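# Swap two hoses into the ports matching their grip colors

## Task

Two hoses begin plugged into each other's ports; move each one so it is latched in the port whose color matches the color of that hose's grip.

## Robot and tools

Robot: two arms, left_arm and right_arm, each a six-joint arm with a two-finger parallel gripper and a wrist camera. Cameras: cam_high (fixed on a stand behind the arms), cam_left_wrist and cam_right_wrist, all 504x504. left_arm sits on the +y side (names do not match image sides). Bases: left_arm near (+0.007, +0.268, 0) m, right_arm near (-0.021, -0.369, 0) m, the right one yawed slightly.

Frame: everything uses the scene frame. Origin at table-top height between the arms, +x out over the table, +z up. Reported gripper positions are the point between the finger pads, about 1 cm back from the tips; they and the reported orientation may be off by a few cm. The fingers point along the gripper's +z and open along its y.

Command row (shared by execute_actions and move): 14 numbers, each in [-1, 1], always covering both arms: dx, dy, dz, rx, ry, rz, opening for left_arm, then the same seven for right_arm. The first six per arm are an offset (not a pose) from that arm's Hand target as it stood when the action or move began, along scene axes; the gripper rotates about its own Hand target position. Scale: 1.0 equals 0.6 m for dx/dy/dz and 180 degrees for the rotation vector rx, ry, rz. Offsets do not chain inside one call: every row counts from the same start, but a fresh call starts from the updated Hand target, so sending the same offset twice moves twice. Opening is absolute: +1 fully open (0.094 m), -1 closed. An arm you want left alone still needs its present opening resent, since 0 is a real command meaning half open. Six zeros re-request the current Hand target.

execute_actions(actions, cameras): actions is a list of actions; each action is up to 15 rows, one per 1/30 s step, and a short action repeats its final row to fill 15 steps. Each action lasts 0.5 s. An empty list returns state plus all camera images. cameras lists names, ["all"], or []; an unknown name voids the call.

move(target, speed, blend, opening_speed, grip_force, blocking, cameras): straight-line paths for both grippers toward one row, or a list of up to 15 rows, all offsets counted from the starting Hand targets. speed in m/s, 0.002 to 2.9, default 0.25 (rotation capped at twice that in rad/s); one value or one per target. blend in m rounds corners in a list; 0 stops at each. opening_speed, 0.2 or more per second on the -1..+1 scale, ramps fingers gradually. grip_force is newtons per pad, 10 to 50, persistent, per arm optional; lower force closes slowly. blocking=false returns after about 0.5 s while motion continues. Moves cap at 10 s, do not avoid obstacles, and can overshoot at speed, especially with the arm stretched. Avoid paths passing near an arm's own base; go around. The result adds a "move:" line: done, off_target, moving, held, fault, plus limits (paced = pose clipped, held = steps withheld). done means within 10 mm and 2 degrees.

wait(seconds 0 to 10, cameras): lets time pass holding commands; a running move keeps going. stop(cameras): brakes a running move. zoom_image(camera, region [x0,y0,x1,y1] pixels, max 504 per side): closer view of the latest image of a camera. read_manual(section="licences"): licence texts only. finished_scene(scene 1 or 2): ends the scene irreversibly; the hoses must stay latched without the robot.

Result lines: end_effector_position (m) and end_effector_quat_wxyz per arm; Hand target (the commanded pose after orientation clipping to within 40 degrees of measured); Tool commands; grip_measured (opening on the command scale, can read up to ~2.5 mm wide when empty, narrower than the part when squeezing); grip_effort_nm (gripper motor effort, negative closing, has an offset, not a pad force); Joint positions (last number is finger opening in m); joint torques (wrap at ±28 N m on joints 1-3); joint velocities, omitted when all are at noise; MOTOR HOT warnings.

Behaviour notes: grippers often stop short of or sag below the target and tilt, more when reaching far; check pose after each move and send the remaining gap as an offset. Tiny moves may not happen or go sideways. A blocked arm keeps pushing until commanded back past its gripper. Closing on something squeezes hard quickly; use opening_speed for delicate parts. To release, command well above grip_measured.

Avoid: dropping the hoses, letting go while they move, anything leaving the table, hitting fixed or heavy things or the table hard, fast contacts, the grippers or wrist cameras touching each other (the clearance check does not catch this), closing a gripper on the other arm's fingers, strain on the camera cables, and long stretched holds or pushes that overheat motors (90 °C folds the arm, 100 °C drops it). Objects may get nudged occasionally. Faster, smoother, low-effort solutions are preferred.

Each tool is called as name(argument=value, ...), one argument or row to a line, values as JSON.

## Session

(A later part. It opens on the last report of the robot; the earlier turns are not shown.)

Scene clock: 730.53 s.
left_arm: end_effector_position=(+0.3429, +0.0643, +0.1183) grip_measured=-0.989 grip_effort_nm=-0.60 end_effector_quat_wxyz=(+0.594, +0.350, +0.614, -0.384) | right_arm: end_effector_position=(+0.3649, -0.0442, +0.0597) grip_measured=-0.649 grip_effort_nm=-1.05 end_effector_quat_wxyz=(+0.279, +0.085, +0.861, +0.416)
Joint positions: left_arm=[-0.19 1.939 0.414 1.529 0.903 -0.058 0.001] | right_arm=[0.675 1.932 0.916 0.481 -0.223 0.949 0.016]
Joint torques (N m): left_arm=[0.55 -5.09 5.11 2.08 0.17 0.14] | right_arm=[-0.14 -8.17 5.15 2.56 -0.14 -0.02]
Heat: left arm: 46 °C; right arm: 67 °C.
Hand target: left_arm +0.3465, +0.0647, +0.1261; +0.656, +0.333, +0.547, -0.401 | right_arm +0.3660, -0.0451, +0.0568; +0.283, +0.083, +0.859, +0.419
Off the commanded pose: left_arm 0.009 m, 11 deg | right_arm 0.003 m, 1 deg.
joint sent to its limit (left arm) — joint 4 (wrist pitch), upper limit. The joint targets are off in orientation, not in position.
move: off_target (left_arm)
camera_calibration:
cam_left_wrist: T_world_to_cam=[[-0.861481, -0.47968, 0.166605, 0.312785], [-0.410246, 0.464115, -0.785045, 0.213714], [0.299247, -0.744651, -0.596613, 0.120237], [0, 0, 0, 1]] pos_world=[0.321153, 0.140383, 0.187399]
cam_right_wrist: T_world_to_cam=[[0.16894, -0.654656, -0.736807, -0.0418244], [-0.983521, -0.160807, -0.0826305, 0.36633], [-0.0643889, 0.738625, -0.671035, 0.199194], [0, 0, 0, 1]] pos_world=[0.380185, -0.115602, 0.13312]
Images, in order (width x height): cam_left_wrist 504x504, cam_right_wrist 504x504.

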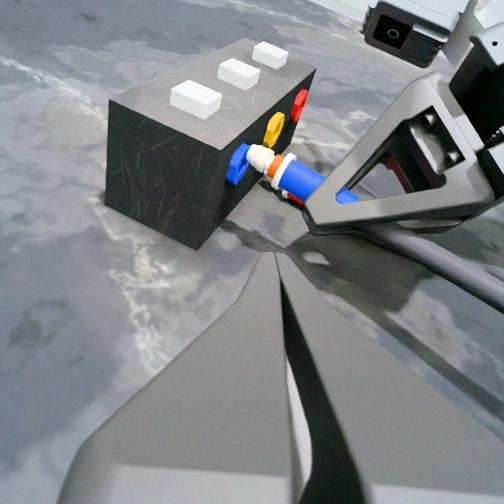

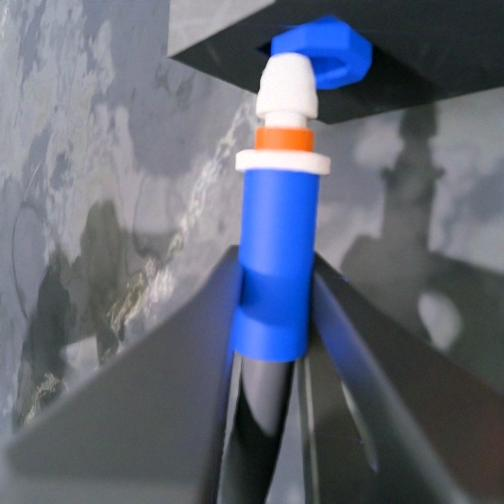

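move(
  target=[0,0,0,0,0,0,-1, -0.003,-0.0085,-0.0145,0,0,0,-0.8],
  speed=0.08,
  cameras=["cam_left_wrist","cam_right_wrist"],
)

zoom_image(
  camera="cam_left_wrist",
  region=[200, 90, 420, 270],
)

Scene clock: 731.70 s.
left_arm: end_effector_position=(+0.3429, +0.0643, +0.1183) grip_measured=-0.989 grip_effort_nm=-0.60 end_effector_quat_wxyz=(+0.594, +0.350, +0.614, -0.384) | right_arm: end_effector_position=(+0.3638, -0.0489, +0.0525) grip_measured=-0.649 grip_effort_nm=-1.05 end_effector_quat_wxyz=(+0.280, +0.087, +0.860, +0.418)
Joint positions: left_arm=[-0.19 1.939 0.414 1.529 0.903 -0.058 0.001] | right_arm=[0.666 1.943 0.89 0.521 -0.23 0.949 0.016]
Joint torques (N m): left_arm=[0.55 -5.08 5.12 2.08 0.16 0.14] | right_arm=[-0.17 -7.91 4.85 2.58 -0.13 -0.08]
Heat: left arm: 46 °C; right arm: 66 °C.
Hand target: left_arm +0.3465, +0.0647, +0.1261; +0.656, +0.333, +0.547, -0.401 | right_arm +0.3643, -0.0503, +0.0481; +0.283, +0.083, +0.859, +0.419
Off the commanded pose: left_arm 0.009 m, 11 deg | right_arm 0.005 m, 1 deg.
joint sent to its limit (left arm) — joint 4 (wrist pitch), upper limit. The joint targets are off in orientation, not in position.
move: off_target (left_arm)
camera_calibration:
cam_left_wrist: T_world_to_cam=[[-0.861481, -0.47968, 0.166605, 0.312785], [-0.410246, 0.464115, -0.785045, 0.213714], [0.299247, -0.744651, -0.596613, 0.120237], [0, 0, 0, 1]] pos_world=[0.321153, 0.140383, 0.187399]
cam_right_wrist: T_world_to_cam=[[0.167059, -0.651892, -0.739681, -0.0490641], [-0.983953, -0.157921, -0.0830511, 0.364187], [-0.0626706, 0.741686, -0.667813, 0.197014], [0, 0, 0, 1]] pos_world=[0.378886, -0.120595, 0.125523]
Images, in order (width x height): cam_left_wrist 504x504, cam_right_wrist 504x504.

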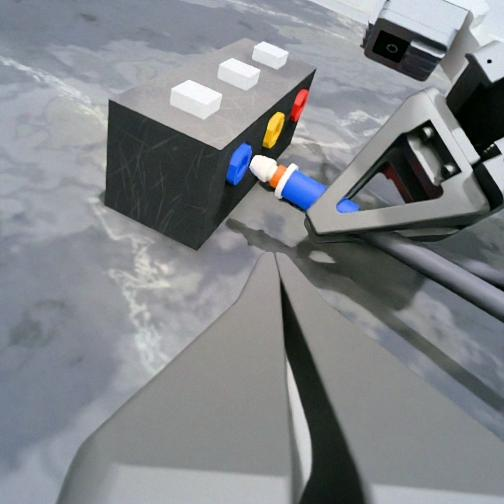

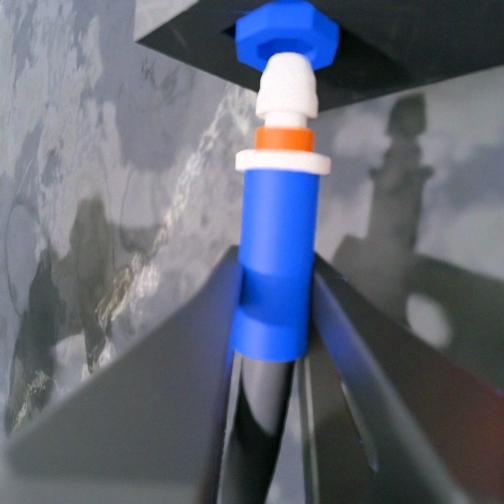

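Scaled by 2.291 from the camera's 504x504 image, which has a finer 720x720 frame.

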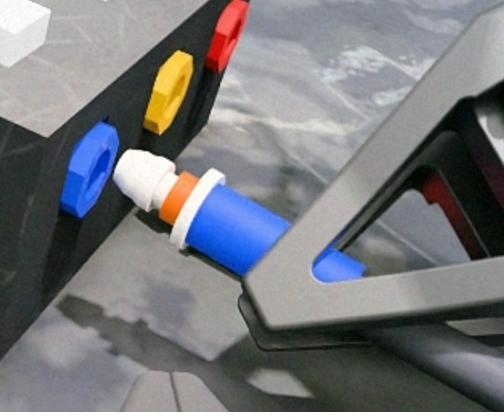

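move(
  target=[0,0,0,0,0,0,-1, 0.022,0.005,0.003,0,0.011,0,-0.8],
  speed=0.08,
  cameras=["cam_left_wrist","cam_right_wrist"],
)

zoom_image(
  camera="cam_left_wrist",
  region=[200, 90, 420, 270],
)

Scene clock: 733.00 s.
left_arm: end_effector_position=(+0.3429, +0.0643, +0.1183) grip_measured=-0.989 grip_effort_nm=-0.60 end_effector_quat_wxyz=(+0.594, +0.350, +0.614, -0.384) | right_arm: end_effector_position=(+0.3670, -0.0528, +0.0419) grip_measured=-0.649 grip_effort_nm=-1.04 end_effector_quat_wxyz=(+0.258, +0.094, +0.870, +0.408)
Joint positions: left_arm=[-0.19 1.939 0.414 1.529 0.903 -0.058 0.001] | right_arm=[0.647 1.966 0.921 0.461 -0.256 0.949 0.016]
Joint torques (N m): left_arm=[0.55 -5.09 5.11 2.07 0.16 0.14] | right_arm=[-0.16 -7.99 8.66 2.32 -0.15 -0.01]
Heat: left arm: 46 °C; right arm: 66 °C.
Hand target: left_arm +0.3465, +0.0647, +0.1261; +0.656, +0.333, +0.547, -0.401 | right_arm +0.3773, -0.0472, +0.0499; +0.268, +0.090, +0.863, +0.418
Off the commanded pose: left_arm 0.009 m, 11 deg | right_arm 0.014 m, 2 deg.
joint sent to its limit (left arm) — joint 4 (wrist pitch), upper limit. The joint targets are off in orientation, not in position.
move: off_target (left_arm, right_arm)
camera_calibration:
cam_left_wrist: T_world_to_cam=[[-0.861481, -0.47968, 0.166605, 0.312785], [-0.410246, 0.464115, -0.785045, 0.213714], [0.299247, -0.744651, -0.596613, 0.120237], [0, 0, 0, 1]] pos_world=[0.321153, 0.140383, 0.187399]
cam_right_wrist: T_world_to_cam=[[0.13237, -0.664715, -0.735277, -0.0480673], [-0.986307, -0.161951, -0.0311536, 0.364381], [-0.0983704, 0.729332, -0.677051, 0.205919], [0, 0, 0, 1]] pos_world=[0.386011, -0.123122, 0.115426]
Images, in order (width x height): cam_left_wrist 504x504, cam_right_wrist 504x504.

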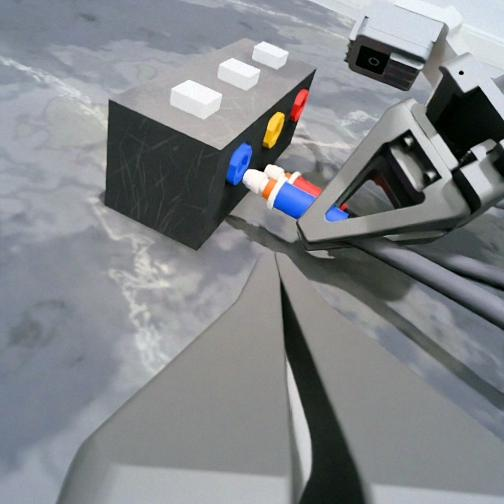

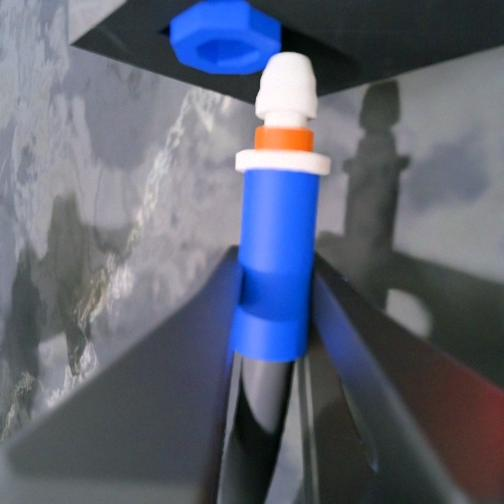

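Scaled by 2.291 from the camera's 504x504 image, which has a finer 720x720 frame.

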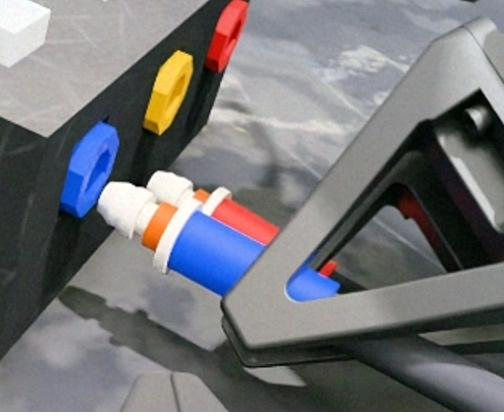

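move(
  target=[
    [0,0,0,0,0,0,-1, -0.054,0.007,0.0543,0,0,0,-0.8],
    [0,0,0,0,0,0,-1, -0.0447,0.0077,0.021,0,0,0,-0.8],
    [0,0,0,0,0,0,-1, -0.01,0.0125,0.021,0,0,0,-0.8],
  ],
  speed=0.08,
  cameras=["cam_left_wrist","cam_right_wrist"],
)

zoom_image(
  camera="cam_left_wrist",
  region=[200, 90, 420, 270],
)

Scene clock: 736.33 s.
left_arm: end_effector_position=(+0.3429, +0.0643, +0.1183) grip_measured=-0.989 grip_effort_nm=-0.60 end_effector_quat_wxyz=(+0.594, +0.350, +0.614, -0.384) | right_arm: end_effector_position=(+0.3611, -0.0472, +0.0519) grip_measured=-0.649 grip_effort_nm=-1.05 end_effector_quat_wxyz=(+0.255, +0.099, +0.872, +0.407)
Joint positions: left_arm=[-0.19 1.939 0.414 1.529 0.903 -0.058 0.001] | right_arm=[0.671 1.93 0.929 0.414 -0.233 0.971 0.016]
Joint torques (N m): left_arm=[0.54 -5.09 5.09 2.08 0.17 0.14] | right_arm=[0.12 -8.03 9.02 2.35 -0.15 -0.11]
Heat: left arm: 45 °C; right arm: 65 °C.
Hand target: left_arm +0.3465, +0.0647, +0.1261; +0.656, +0.333, +0.547, -0.401 | right_arm +0.3713, -0.0397, +0.0624; +0.268, +0.090, +0.864, +0.418
Off the commanded pose: left_arm 0.009 m, 11 deg | right_arm 0.017 m, 2 deg.
joint sent to its limit (left arm) — joint 4 (wrist pitch), upper limit. The joint targets are off in orientation, not in position.
move: off_target (left_arm, right_arm)
camera_calibration:
cam_left_wrist: T_world_to_cam=[[-0.861481, -0.47968, 0.166605, 0.312785], [-0.410246, 0.464115, -0.785045, 0.213714], [0.299247, -0.744651, -0.596613, 0.120237], [0, 0, 0, 1]] pos_world=[0.321153, 0.140383, 0.187399]
cam_right_wrist: T_world_to_cam=[[0.119384, -0.665864, -0.73646, -0.0315052], [-0.987803, -0.15434, -0.0205829, 0.360185], [-0.0999597, 0.729935, -0.676168, 0.208556], [0, 0, 0, 1]] pos_world=[0.380401, -0.11762, 0.12523]
Images, in order (width x height): cam_left_wrist 504x504, cam_right_wrist 504x504.

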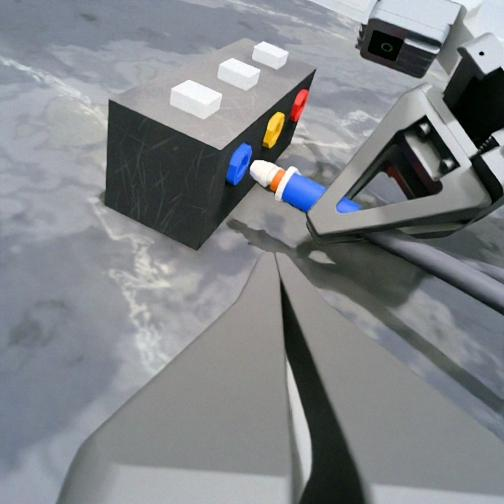

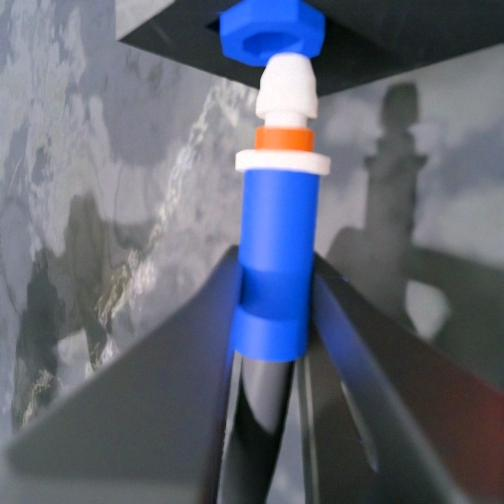

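Scaled by 2.291 from the camera's 504x504 image, which has a finer 720x720 frame.

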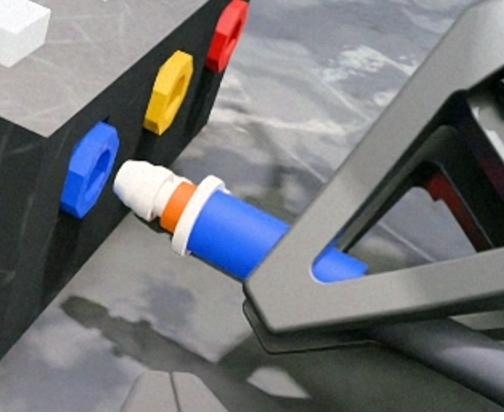

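move(
  target=[0,0,0,0,0,0,-1, 0.02,0.0075,0.0035,0.0009,-0.0055,0.0055,-0.8],
  speed=0.08,
  cameras=["cam_left_wrist","cam_right_wrist"],
)

zoom_image(
  camera="cam_left_wrist",
  region=[200, 90, 420, 270],
)

Scene clock: 737.40 s.
left_arm: end_effector_position=(+0.3429, +0.0643, +0.1183) grip_measured=-0.989 grip_effort_nm=-0.60 end_effector_quat_wxyz=(+0.594, +0.350, +0.614, -0.384) | right_arm: end_effector_position=(+0.3701, -0.0432, +0.0521) grip_measured=-0.649 grip_effort_nm=-1.05 end_effector_quat_wxyz=(+0.255, +0.089, +0.872, +0.409)
Joint positions: left_arm=[-0.19 1.939 0.414 1.529 0.903 -0.058 0.001] | right_arm=[0.66 1.961 0.974 0.401 -0.255 0.95 0.016]
Joint torques (N m): left_arm=[0.55 -5.08 5.11 2.08 0.17 0.14] | right_arm=[-0.21 -8.1 9.51 2.43 -0.16 -0.1]
Heat: left arm: 45 °C; right arm: 65 °C.
Hand target: left_arm +0.3465, +0.0647, +0.1261; +0.656, +0.333, +0.547, -0.401 | right_arm +0.3834, -0.0352, +0.0647; +0.272, +0.079, +0.861, +0.422
Off the commanded pose: left_arm 0.009 m, 11 deg | right_arm 0.020 m, 3 deg.
joint sent to its limit (left arm) — joint 4 (wrist pitch), upper limit. The joint targets are off in orientation, not in position.
move: off_target (left_arm, right_arm)
camera_calibration:
cam_left_wrist: T_world_to_cam=[[-0.861481, -0.47968, 0.166605, 0.312785], [-0.410246, 0.464115, -0.785045, 0.213714], [0.299247, -0.744651, -0.596613, 0.120237], [0, 0, 0, 1]] pos_world=[0.321153, 0.140383, 0.187399]
cam_right_wrist: T_world_to_cam=[[0.137781, -0.664213, -0.734737, -0.0366539], [-0.984543, -0.172826, -0.0283887, 0.368066], [-0.108126, 0.727291, -0.677758, 0.209674], [0, 0, 0, 1]] pos_world=[0.390098, -0.113229, 0.125626]
Images, in order (width x height): cam_left_wrist 504x504, cam_right_wrist 504x504.

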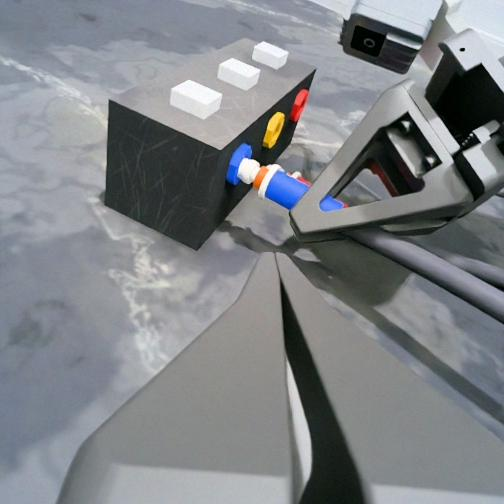

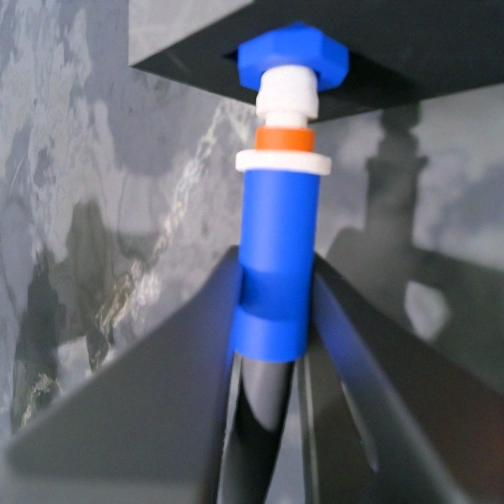

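Scaled by 2.291 from the camera's 504x504 image, which has a finer 720x720 frame.

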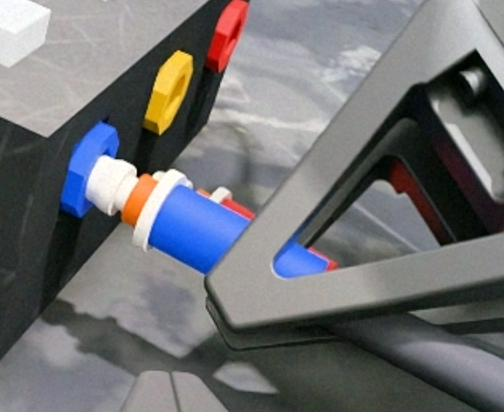

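move(
  target=[0,0,0,0,0,0,-1, 0.018,-0.004,0.009,0,0.0087,0.0096,-0.8],
  speed=0.08,
  cameras=["cam_left_wrist","cam_right_wrist"],
)

zoom_image(
  camera="cam_left_wrist",
  region=[200, 90, 420, 270],
)

Scene clock: 738.60 s.
left_arm: end_effector_position=(+0.3429, +0.0643, +0.1183) grip_measured=-0.989 grip_effort_nm=-0.60 end_effector_quat_wxyz=(+0.594, +0.350, +0.614, -0.384) | right_arm: end_effector_position=(+0.3709, -0.0452, +0.0540) grip_measured=-0.649 grip_effort_nm=-1.05 end_effector_quat_wxyz=(+0.220, +0.078, +0.881, +0.411)
Joint positions: left_arm=[-0.19 1.939 0.414 1.529 0.903 -0.058 0.001] | right_arm=[0.628 1.961 1.028 0.291 -0.338 0.925 0.016]
Joint torques (N m): left_arm=[0.54 -5.09 5.11 2.07 0.17 0.14] | right_arm=[-0.5 -7.64 10.56 2.64 0.02 -0.1]
Heat: left arm: 45 °C; right arm: 65 °C.
Hand target: left_arm +0.3465, +0.0647, +0.1261; +0.656, +0.333, +0.547, -0.401 | right_arm +0.3942, -0.0377, +0.0700; +0.253, +0.072, +0.866, +0.425
Off the commanded pose: left_arm 0.009 m, 11 deg | right_arm 0.029 m, 5 deg.
joint sent to its limit (left arm) — joint 4 (wrist pitch), upper limit. The joint targets are off in orientation, not in position.
move: off_target (left_arm, right_arm)
camera_calibration:
cam_left_wrist: T_world_to_cam=[[-0.861481, -0.47968, 0.166605, 0.312785], [-0.410246, 0.464115, -0.785045, 0.213714], [0.299247, -0.744651, -0.596613, 0.120237], [0, 0, 0, 1]] pos_world=[0.321153, 0.140383, 0.187399]
cam_right_wrist: T_world_to_cam=[[0.129216, -0.659793, -0.740254, -0.0330799], [-0.974689, -0.221853, 0.0276016, 0.359645], [-0.182439, 0.717951, -0.67176, 0.239318], [0, 0, 0, 1]] pos_world=[0.398478, -0.113856, 0.12635]
Images, in order (width x height): cam_left_wrist 504x504, cam_right_wrist 504x504.

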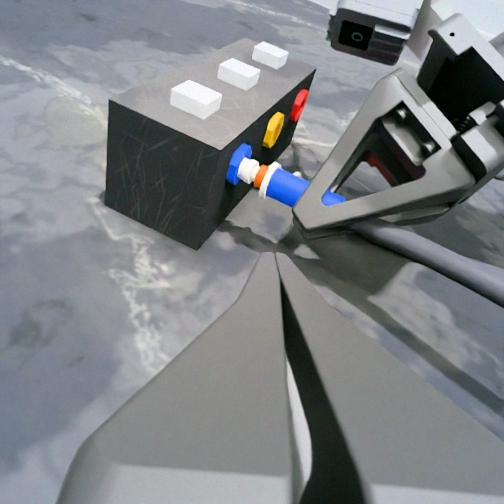

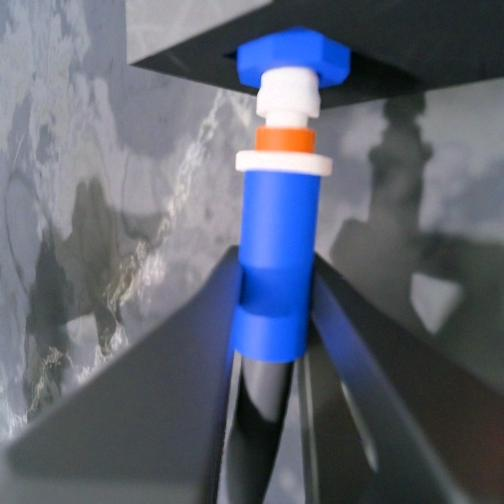

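Scaled by 2.291 from the camera's 504x504 image, which has a finer 720x720 frame.

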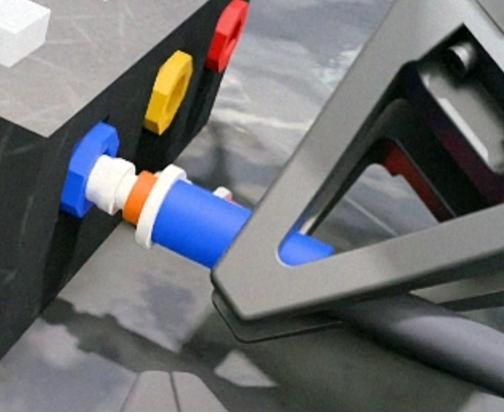

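move(
  target=[0,0,0,0,0,0,-1, 0.02,-0.008,0.018,0,0,0,-0.8],
  speed=0.08,
  cameras=["cam_left_wrist","cam_right_wrist"],
)

zoom_image(
  camera="cam_left_wrist",
  region=[200, 90, 420, 270],
)

Scene clock: 739.77 s.
left_arm: end_effector_position=(+0.3429, +0.0643, +0.1183) grip_measured=-0.989 grip_effort_nm=-0.60 end_effector_quat_wxyz=(+0.594, +0.350, +0.614, -0.384) | right_arm: end_effector_position=(+0.3760, -0.0474, +0.0567) grip_measured=-0.649 grip_effort_nm=-1.05 end_effector_quat_wxyz=(+0.207, +0.075, +0.886, +0.408)
Joint positions: left_arm=[-0.19 1.939 0.414 1.529 0.903 -0.058 0.001] | right_arm=[0.61 1.967 1.074 0.221 -0.368 0.907 0.016]
Joint torques (N m): left_arm=[0.55 -5.11 5.11 2.07 0.17 0.14] | right_arm=[-1.26 -8.76 10.89 2.7 0.1 -0.08]
Heat: left arm: 45 °C; right arm: 65 °C.
Hand target: left_arm +0.3465, +0.0647, +0.1261; +0.656, +0.333, +0.547, -0.401 | right_arm +0.4063, -0.0425, +0.0810; +0.254, +0.072, +0.866, +0.425
Off the commanded pose: left_arm 0.009 m, 11 deg | right_arm 0.039 m, 6 deg.
joint sent to its limit (left arm) — joint 4 (wrist pitch), upper limit. The joint targets are off in orientation, not in position.
move: off_target (left_arm, right_arm)
camera_calibration:
cam_left_wrist: T_world_to_cam=[[-0.861481, -0.47968, 0.166605, 0.312785], [-0.410246, 0.464115, -0.785045, 0.213714], [0.299247, -0.744651, -0.596613, 0.120237], [0, 0, 0, 1]] pos_world=[0.321153, 0.140383, 0.187399]
cam_right_wrist: T_world_to_cam=[[0.122886, -0.664275, -0.737318, -0.0310753], [-0.970202, -0.236743, 0.0515899, 0.360274], [-0.208825, 0.709007, -0.673573, 0.253209], [0, 0, 0, 1]] pos_world=[0.406233, -0.114877, 0.129056]
Images, in order (width x height): cam_left_wrist 504x504, cam_right_wrist 504x504.

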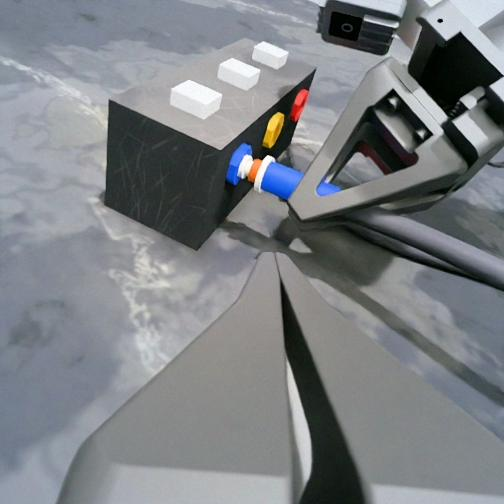

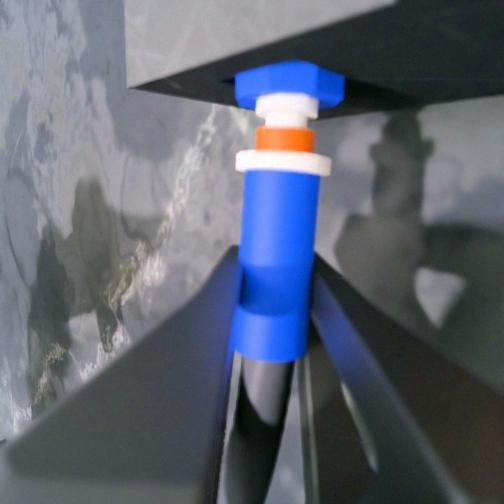

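Scaled by 2.291 from the camera's 504x504 image, which has a finer 720x720 frame.

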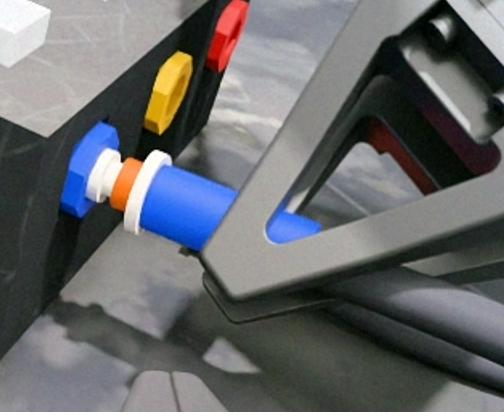

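move(
  target=[0,0,0,0,0,0,-1, 0.02,-0.012,0.016,0,-0.0064,-0.007,-0.8],
  speed=0.08,
  cameras=["cam_left_wrist","cam_right_wrist"],
)

zoom_image(
  camera="cam_left_wrist",
  region=[200, 90, 420, 270],
)

Scene clock: 740.83 s.
left_arm: end_effector_position=(+0.3429, +0.0643, +0.1183) grip_measured=-0.989 grip_effort_nm=-0.60 end_effector_quat_wxyz=(+0.594, +0.350, +0.614, -0.384) | right_arm: end_effector_position=(+0.3764, -0.0489, +0.0576) grip_measured=-0.649 grip_effort_nm=-1.05 end_effector_quat_wxyz=(+0.200, +0.072, +0.888, +0.408)
Joint positions: left_arm=[-0.19 1.939 0.414 1.529 0.903 -0.058 0.001] | right_arm=[0.6 1.967 1.089 0.191 -0.388 0.895 0.016]
Joint torques (N m): left_arm=[0.54 -5.09 5.11 2.07 0.17 0.14] | right_arm=[-2.36 -9.84 11.3 2.84 0.36 -0.02]
Heat: left arm: 45 °C; right arm: 65 °C.
Hand target: left_arm +0.3465, +0.0647, +0.1261; +0.656, +0.333, +0.547, -0.401 | right_arm +0.4183, -0.0497, +0.0905; +0.267, +0.077, +0.863, +0.423
Off the commanded pose: left_arm 0.009 m, 11 deg | right_arm 0.053 m, 8 deg.
joint sent to its limit (left arm) — joint 4 (wrist pitch), upper limit. The joint targets are off in orientation, not in position.
move: off_target (left_arm, right_arm)
camera_calibration:
cam_left_wrist: T_world_to_cam=[[-0.861481, -0.47968, 0.166605, 0.312785], [-0.410246, 0.464115, -0.785045, 0.213714], [0.299247, -0.744651, -0.596613, 0.120237], [0, 0, 0, 1]] pos_world=[0.321153, 0.140383, 0.187399]
cam_right_wrist: T_world_to_cam=[[0.122849, -0.66455, -0.737077, -0.0314638], [-0.966456, -0.248901, 0.0633294, 0.357574], [-0.225545, 0.704572, -0.672835, 0.260981], [0, 0, 0, 1]] pos_world=[0.408308, -0.115788, 0.129761]
Images, in order (width x height): cam_left_wrist 504x504, cam_right_wrist 504x504.

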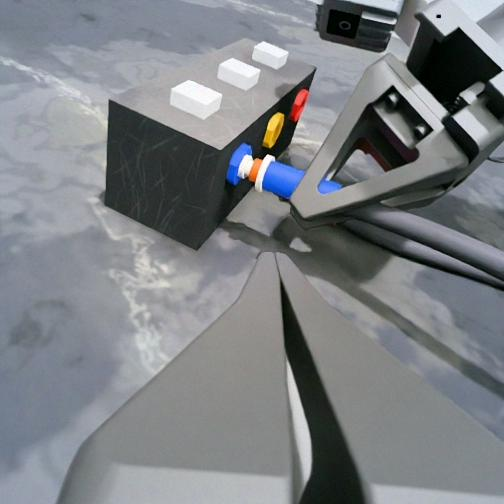

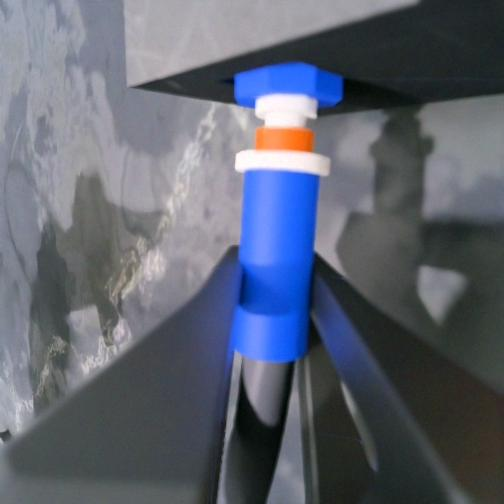

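Scaled by 2.291 from the camera's 504x504 image, which has a finer 720x720 frame.

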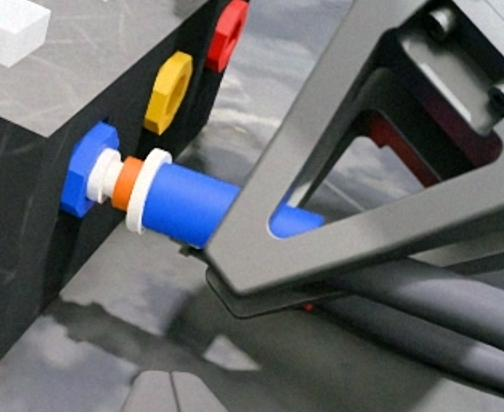

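move(
  target=[0,0,0,0,0,0,-1, -0.025,-0.015,0.0,0.004,-0.05,-0.06,-0.8],
  speed=0.1,
  cameras=["cam_left_wrist","cam_right_wrist"],
)

zoom_image(
  camera="cam_left_wrist",
  region=[200, 90, 420, 270],
)

Scene clock: 742.97 s.
left_arm: end_effector_position=(+0.3429, +0.0643, +0.1183) grip_measured=-0.989 grip_effort_nm=-0.60 end_effector_quat_wxyz=(+0.594, +0.350, +0.614, -0.384) | right_arm: end_effector_position=(+0.3784, -0.0471, +0.0545) grip_measured=-0.649 grip_effort_nm=-1.04 end_effector_quat_wxyz=(+0.306, +0.101, +0.859, +0.397)
Joint positions: left_arm=[-0.19 1.939 0.414 1.529 0.903 -0.058 0.001] | right_arm=[0.681 1.967 0.938 0.502 -0.144 0.948 0.016]
Joint torques (N m): left_arm=[0.55 -5.08 5.11 2.08 0.17 0.14] | right_arm=[-1.35 -12.83 5.64 3.2 0.84 0.15]
Heat: left arm: 45 °C; right arm: 65 °C.
Hand target: left_arm +0.3465, +0.0647, +0.1261; +0.656, +0.333, +0.547, -0.401 | right_arm +0.4032, -0.0586, +0.0905; +0.372, +0.126, +0.825, +0.406
Off the commanded pose: left_arm 0.009 m, 11 deg | right_arm 0.045 m, 9 deg.
joint sent to its limit (left arm) — joint 4 (wrist pitch), upper limit. The joint targets are off in orientation, not in position.
move: off_target (left_arm, right_arm)
camera_calibration:
cam_left_wrist: T_world_to_cam=[[-0.861481, -0.47968, 0.166605, 0.312785], [-0.410246, 0.464115, -0.785045, 0.213714], [0.299247, -0.744651, -0.596613, 0.120237], [0, 0, 0, 1]] pos_world=[0.321153, 0.140383, 0.187399]
cam_right_wrist: T_world_to_cam=[[0.149875, -0.684473, -0.713466, -0.0452291], [-0.988704, -0.102802, -0.109069, 0.384875], [0.00130917, 0.721754, -0.692149, 0.174068], [0, 0, 0, 1]] pos_world=[0.387079, -0.117027, 0.13019]
Images, in order (width x height): cam_left_wrist 504x504, cam_right_wrist 504x504.

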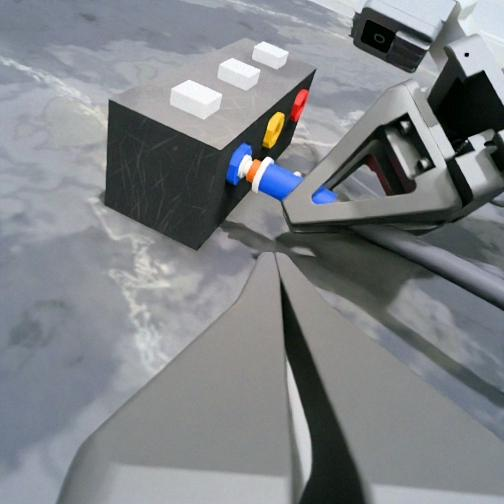

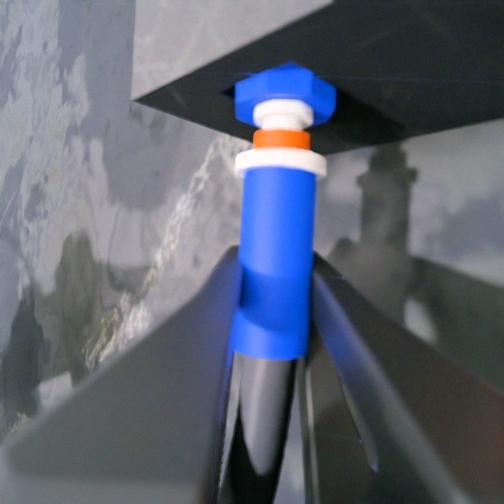

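Scaled by 2.291 from the camera's 504x504 image, which has a finer 720x720 frame.

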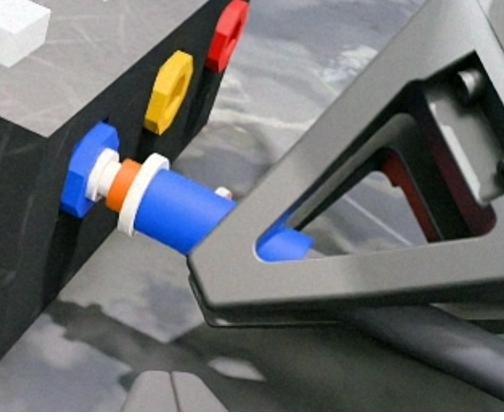

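move(
  target=[
    [0.123,-0.008,0.123,0.0776,0.553,0.184,-1, 0,0,0,0,0,0,-0.8],
    [0.1997,-0.2043,0.0213,0.0776,0.553,0.184,-1, 0,0,0,0,0,0,-0.8],
  ],
  speed=[0.25,0.2],
  blend=[0.02,0],
  cameras=["cam_left_wrist","cam_right_wrist"],
)

Scene clock: 748.37 s.
left_arm: end_effector_position=(+0.4631, -0.0593, +0.1388) grip_measured=-0.989 grip_effort_nm=-0.60 end_effector_quat_wxyz=(+0.049, -0.159, +0.947, -0.276) | right_arm: end_effector_position=(+0.3785, -0.0471, +0.0545) grip_measured=-0.649 grip_effort_nm=-1.04 end_effector_quat_wxyz=(+0.307, +0.102, +0.859, +0.397)
Joint positions: left_arm=[-0.513 2.364 2.338 -1.094 0.361 -0.929 0.001] | right_arm=[0.681 1.967 0.938 0.503 -0.144 0.948 0.016]
Joint torques (N m): left_arm=[-0.09 -10.65 10.04 0.77 -0.03 -0.16] | right_arm=[-1.37 -12.83 5.68 3.17 0.84 0.14]
Heat: left arm: 45 °C; right arm: 66 °C.
Hand target: left_arm +0.4663, -0.0579, +0.1389; +0.050, -0.167, +0.947, -0.270 | right_arm +0.4033, -0.0587, +0.0906; +0.372, +0.126, +0.825, +0.406
Off the commanded pose: left_arm 0.004 m, 1 deg | right_arm 0.045 m, 9 deg.
move: off_target (right_arm)
camera_calibration:
cam_left_wrist: T_world_to_cam=[[0.382938, -0.770074, 0.51024, -0.287633], [-0.82695, -0.0395891, 0.560881, 0.312851], [-0.41172, -0.636725, -0.651973, 0.347783], [0, 0, 0, 1]] pos_world=[0.512047, 0.0123291, 0.198035]
cam_right_wrist: T_world_to_cam=[[0.149886, -0.684526, -0.713413, -0.0453152], [-0.988702, -0.102453, -0.109419, 0.384951], [0.00180908, 0.721753, -0.692148, 0.173947], [0, 0, 0, 1]] pos_world=[0.387079, -0.117127, 0.13019]
Images, in order (width x height): cam_left_wrist 504x504, cam_right_wrist 504x504.

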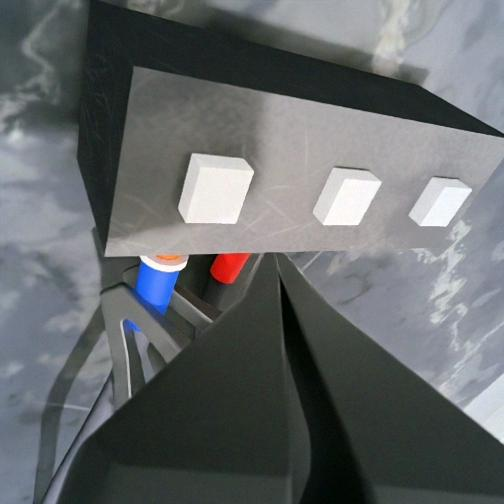

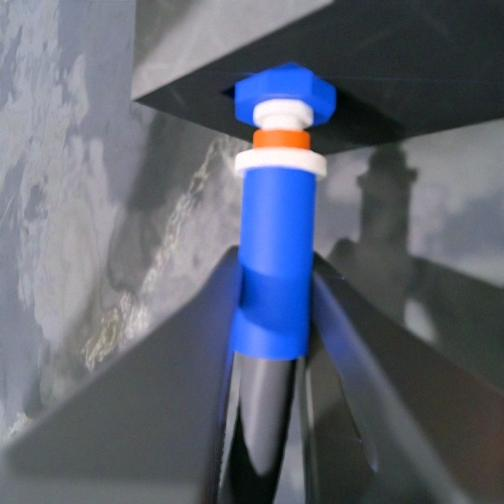

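zoom_image(
  camera="cam_left_wrist",
  region=[160, 130, 480, 300],
)

Scaled by 1.575 from the camera's 504x504 image, which has a finer 720x720 frame.

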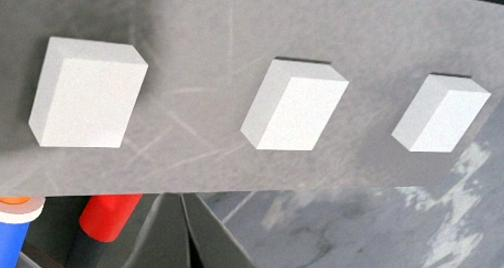

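move(
  target=[
    [-0.0013,-0.005,-0.057,0.0889,0.0321,0,-1, 0,0,0,0,0,0,-0.8],
    [-0.0348,0.0198,-0.17,0.0889,0.0321,0,-1, 0,0,0,0,0,0,-0.8],
    [-0.0463,0.028,-0.24,0.0889,0.0321,0,-1, 0,0,0,0,0,0,-0.8],
  ],
  speed=[0.15,0.1,0.1],
  cameras=["cam_left_wrist","cam_right_wrist"],
)

zoom_image(
  camera="cam_left_wrist",
  region=[160, 210, 504, 340],
)

Scene clock: 751.97 s.
left_arm: end_effector_position=(+0.4614, -0.0588, +0.0955) grip_measured=-0.989 grip_effort_nm=-0.60 end_effector_quat_wxyz=(+0.101, -0.162, +0.957, -0.217) | right_arm: end_effector_position=(+0.3795, -0.0476, +0.0551) grip_measured=-0.649 grip_effort_nm=-1.05 end_effector_quat_wxyz=(+0.309, +0.103, +0.858, +0.396)
Joint positions: left_arm=[-0.568 2.319 2.116 -0.917 0.182 -0.945 0.001] | right_arm=[0.681 1.967 0.938 0.506 -0.138 0.949 0.016]
Joint torques (N m): left_arm=[-0.68 -1.52 -0.7 0.53 -0.3 0.11] | right_arm=[-1.39 -12.81 5.64 3.15 0.79 0.13]
Heat: left arm: 45 °C; right arm: 67 °C.
Hand target: left_arm +0.4386, -0.0411, -0.0051; +0.025, -0.172, +0.976, -0.127 | right_arm +0.4033, -0.0587, +0.0905; +0.372, +0.127, +0.825, +0.406
Off the commanded pose: left_arm 0.105 m, 14 deg | right_arm 0.044 m, 9 deg.
elbow stopped short (left arm): the move would have taken joint 3 (elbow) straighter than the controller allows.
move: off_target (left_arm, right_arm)
camera_calibration:
cam_left_wrist: T_world_to_cam=[[0.376158, -0.819459, 0.432426, -0.256795], [-0.863666, -0.141089, 0.483917, 0.354009], [-0.33554, -0.555501, -0.76081, 0.299183], [0, 0, 0, 1]] pos_world=[0.502729, 0.00570962, 0.167355]
cam_right_wrist: T_world_to_cam=[[0.148947, -0.685316, -0.712851, -0.0450217], [-0.988811, -0.0972325, -0.113131, 0.386524], [0.00821807, 0.721726, -0.69213, 0.172301], [0, 0, 0, 1]] pos_world=[0.387489, -0.117625, 0.130889]
Images, in order (width x height): cam_left_wrist 504x504, cam_right_wrist 504x504.

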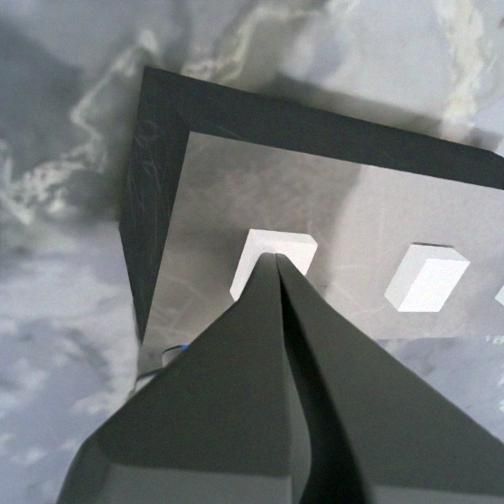

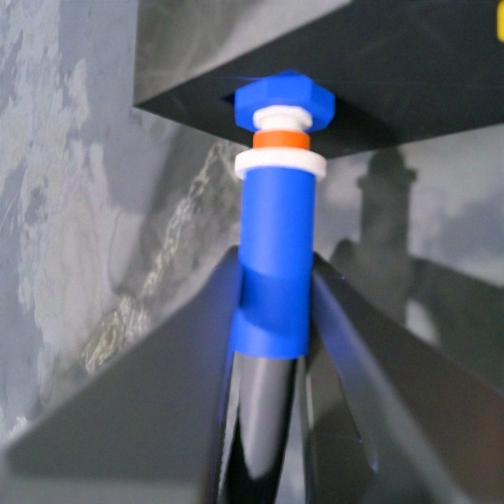

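Scaled by 1.465 from the camera's 504x504 image, which has a finer 720x720 frame.

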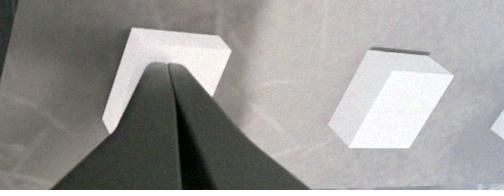

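move(
  target=[0,0,0,0,0,0,-1, 0.07,-0.011,0.025,0.011,-0.027,-0.022,-0.8],
  speed=0.12,
  cameras=["cam_left_wrist","cam_right_wrist"],
)

zoom_image(
  camera="cam_right_wrist",
  region=[190, 50, 390, 210],
)

Scene clock: 752.97 s.
left_arm: end_effector_position=(+0.4615, -0.0586, +0.0954) grip_measured=-0.989 grip_effort_nm=-0.60 end_effector_quat_wxyz=(+0.101, -0.162, +0.957, -0.217) | right_arm: end_effector_position=(+0.3810, -0.0486, +0.0566) grip_measured=-0.649 grip_effort_nm=-1.05 end_effector_quat_wxyz=(+0.308, +0.103, +0.857, +0.401)
Joint positions: left_arm=[-0.567 2.319 2.116 -0.917 0.182 -0.945 0.001] | right_arm=[0.673 1.967 0.938 0.512 -0.153 0.949 0.016]
Joint torques (N m): left_arm=[-0.66 -1.54 -0.72 0.55 -0.3 0.11] | right_arm=[-4.59 -9.55 10.44 3.86 1.26 0.06]
Heat: left arm: 45 °C; right arm: 67 °C.
Hand target: left_arm +0.4387, -0.0409, -0.0052; +0.025, -0.172, +0.976, -0.127 | right_arm +0.4453, -0.0653, +0.1056; +0.418, +0.144, +0.797, +0.412
Off the commanded pose: left_arm 0.105 m, 14 deg | right_arm 0.082 m, 15 deg.
move: off_target (left_arm, right_arm)
camera_calibration:
cam_left_wrist: T_world_to_cam=[[0.376526, -0.819319, 0.432371, -0.256803], [-0.863582, -0.141475, 0.483954, 0.354126], [-0.335343, -0.555609, -0.760818, 0.299154], [0, 0, 0, 1]] pos_world=[0.502828, 0.00590927, 0.167255]
cam_right_wrist: T_world_to_cam=[[0.152436, -0.677856, -0.719218, -0.0455675], [-0.988299, -0.100585, -0.114667, 0.387822], [0.00538529, 0.728281, -0.685257, 0.175115], [0, 0, 0, 1]] pos_world=[0.389287, -0.119412, 0.131696]
Images, in order (width x height): cam_left_wrist 504x504, cam_right_wrist 504x504.

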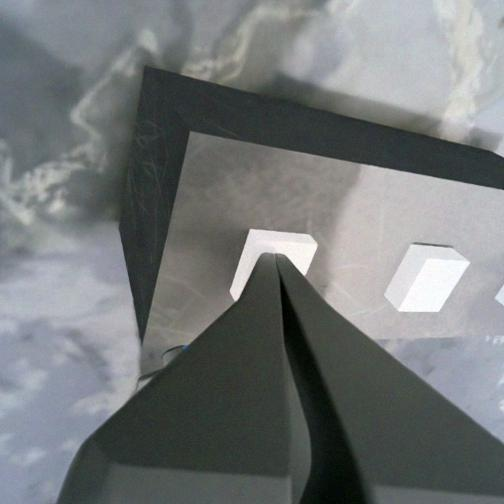

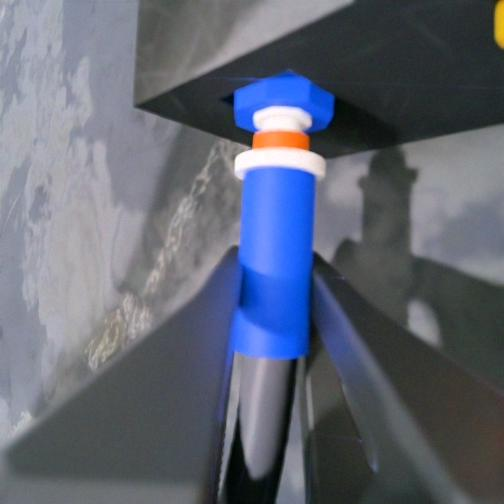

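Scaled by 2.520 from the camera's 504x504 image, which has a finer 720x720 frame.

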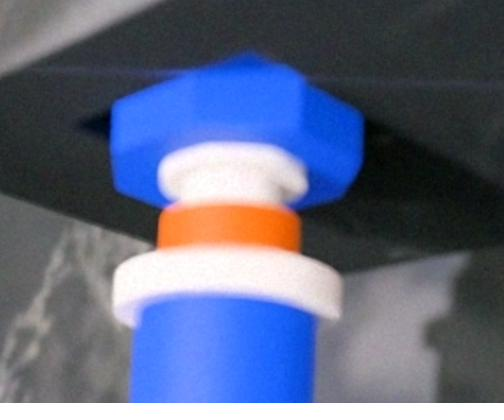

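move(
  target=[-0.035,0.03,-0.06,0,0,0,-1, 0,0,0,0,0,0,-0.8],
  speed=0.1,
  cameras=["cam_left_wrist","cam_right_wrist"],
)

zoom_image(
  camera="cam_left_wrist",
  region=[160, 210, 504, 340],
)

Scene clock: 754.57 s.
left_arm: end_effector_position=(+0.4604, -0.0583, +0.0937) grip_measured=-0.989 grip_effort_nm=-0.60 end_effector_quat_wxyz=(+0.137, -0.150, +0.943, -0.265) | right_arm: end_effector_position=(+0.3810, -0.0486, +0.0566) grip_measured=-0.649 grip_effort_nm=-1.05 end_effector_quat_wxyz=(+0.308, +0.103, +0.857, +0.401)
Joint positions: left_arm=[-0.559 2.195 1.842 -0.646 0.211 -0.938 0.001] | right_arm=[0.673 1.967 0.938 0.512 -0.153 0.949 0.016]
Joint torques (N m): left_arm=[-0.75 1.14 -2.29 -0.08 -0.55 0.19] | right_arm=[-4.6 -9.61 10.43 3.86 1.27 0.07]
Heat: left arm: 44 °C; right arm: 68 °C.
Hand target: left_arm +0.4177, -0.0230, -0.0412; +0.025, -0.172, +0.976, -0.127 | right_arm +0.4453, -0.0653, +0.1056; +0.418, +0.144, +0.797, +0.412
Off the commanded pose: left_arm 0.146 m, 21 deg | right_arm 0.083 m, 15 deg.
move: off_target (left_arm, right_arm)
camera_calibration:
cam_left_wrist: T_world_to_cam=[[0.322478, -0.783015, 0.531879, -0.237706], [-0.906162, -0.0929315, 0.412595, 0.383065], [-0.27364, -0.615021, -0.739507, 0.263795], [0, 0, 0, 1]] pos_world=[0.495959, 0.0117111, 0.163458]
cam_right_wrist: T_world_to_cam=[[0.152436, -0.677856, -0.719218, -0.0455675], [-0.988299, -0.100585, -0.114667, 0.387822], [0.00538529, 0.728281, -0.685257, 0.175115], [0, 0, 0, 1]] pos_world=[0.389287, -0.119412, 0.131696]
Images, in order (width x height): cam_left_wrist 504x504, cam_right_wrist 504x504.

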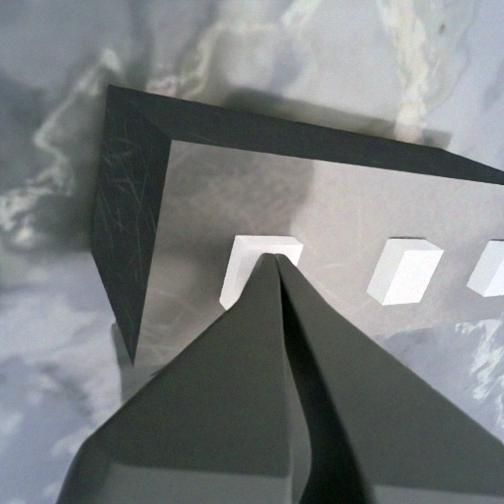

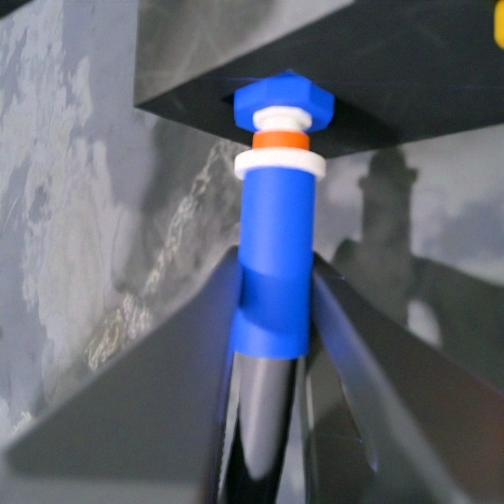

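Scaled by 1.465 from the camera's 504x504 image, which has a finer 720x720 frame.

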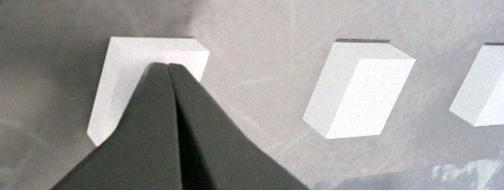

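move(
  target=[0,0,0,0,0,0,-1, 0.06,-0.012,0.025,0.008,-0.02,-0.017,-0.8],
  speed=0.12,
  cameras=["cam_left_wrist","cam_right_wrist"],
)

zoom_image(
  camera="cam_right_wrist",
  region=[190, 50, 390, 210],
)

Scene clock: 755.57 s.
left_arm: end_effector_position=(+0.4605, -0.0584, +0.0938) grip_measured=-0.989 grip_effort_nm=-0.60 end_effector_quat_wxyz=(+0.137, -0.150, +0.943, -0.265) | right_arm: end_effector_position=(+0.3838, -0.0500, +0.0573) grip_measured=-0.649 grip_effort_nm=-1.05 end_effector_quat_wxyz=(+0.298, +0.100, +0.855, +0.412)
Joint positions: left_arm=[-0.559 2.195 1.842 -0.645 0.211 -0.937 0.001] | right_arm=[0.652 1.974 0.946 0.513 -0.199 0.949 0.016]
Joint torques (N m): left_arm=[-0.76 1.18 -1.96 -0.09 -0.56 0.18] | right_arm=[-6.52 -9.13 13.72 4.13 1.85 0.05]
Heat: left arm: 44 °C; right arm: 68 °C.
Hand target: left_arm +0.4177, -0.0229, -0.0412; +0.025, -0.172, +0.976, -0.127 | right_arm +0.4812, -0.0725, +0.1203; +0.452, +0.157, +0.774, +0.415
Off the commanded pose: left_arm 0.146 m, 21 deg | right_arm 0.118 m, 21 deg.
move: off_target (left_arm, right_arm)
camera_calibration:
cam_left_wrist: T_world_to_cam=[[0.321794, -0.782966, 0.532365, -0.237611], [-0.906521, -0.0925106, 0.411899, 0.383394], [-0.273254, -0.615147, -0.739545, 0.263651], [0, 0, 0, 1]] pos_world=[0.496061, 0.0116107, 0.163558]
cam_right_wrist: T_world_to_cam=[[0.157215, -0.660437, -0.734239, -0.0465642], [-0.987431, -0.117366, -0.105859, 0.388818], [-0.0162615, 0.741652, -0.670587, 0.18468], [0, 0, 0, 1]] pos_world=[0.394255, -0.122087, 0.130815]
Images, in order (width x height): cam_left_wrist 504x504, cam_right_wrist 504x504.

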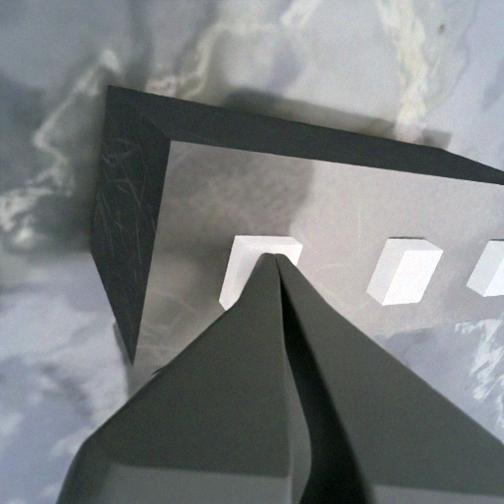

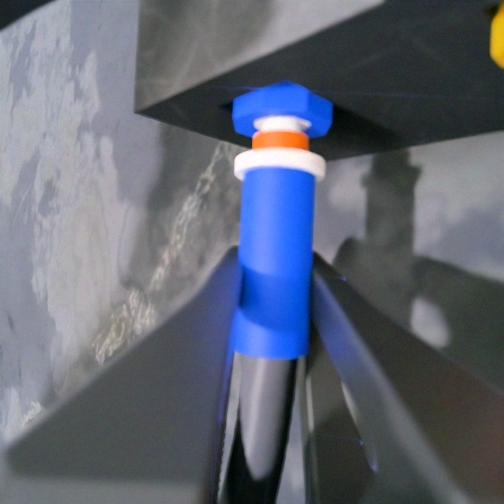

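Scaled by 2.520 from the camera's 504x504 image, which has a finer 720x720 frame.

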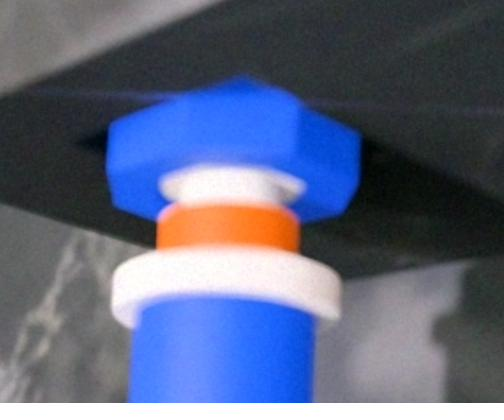

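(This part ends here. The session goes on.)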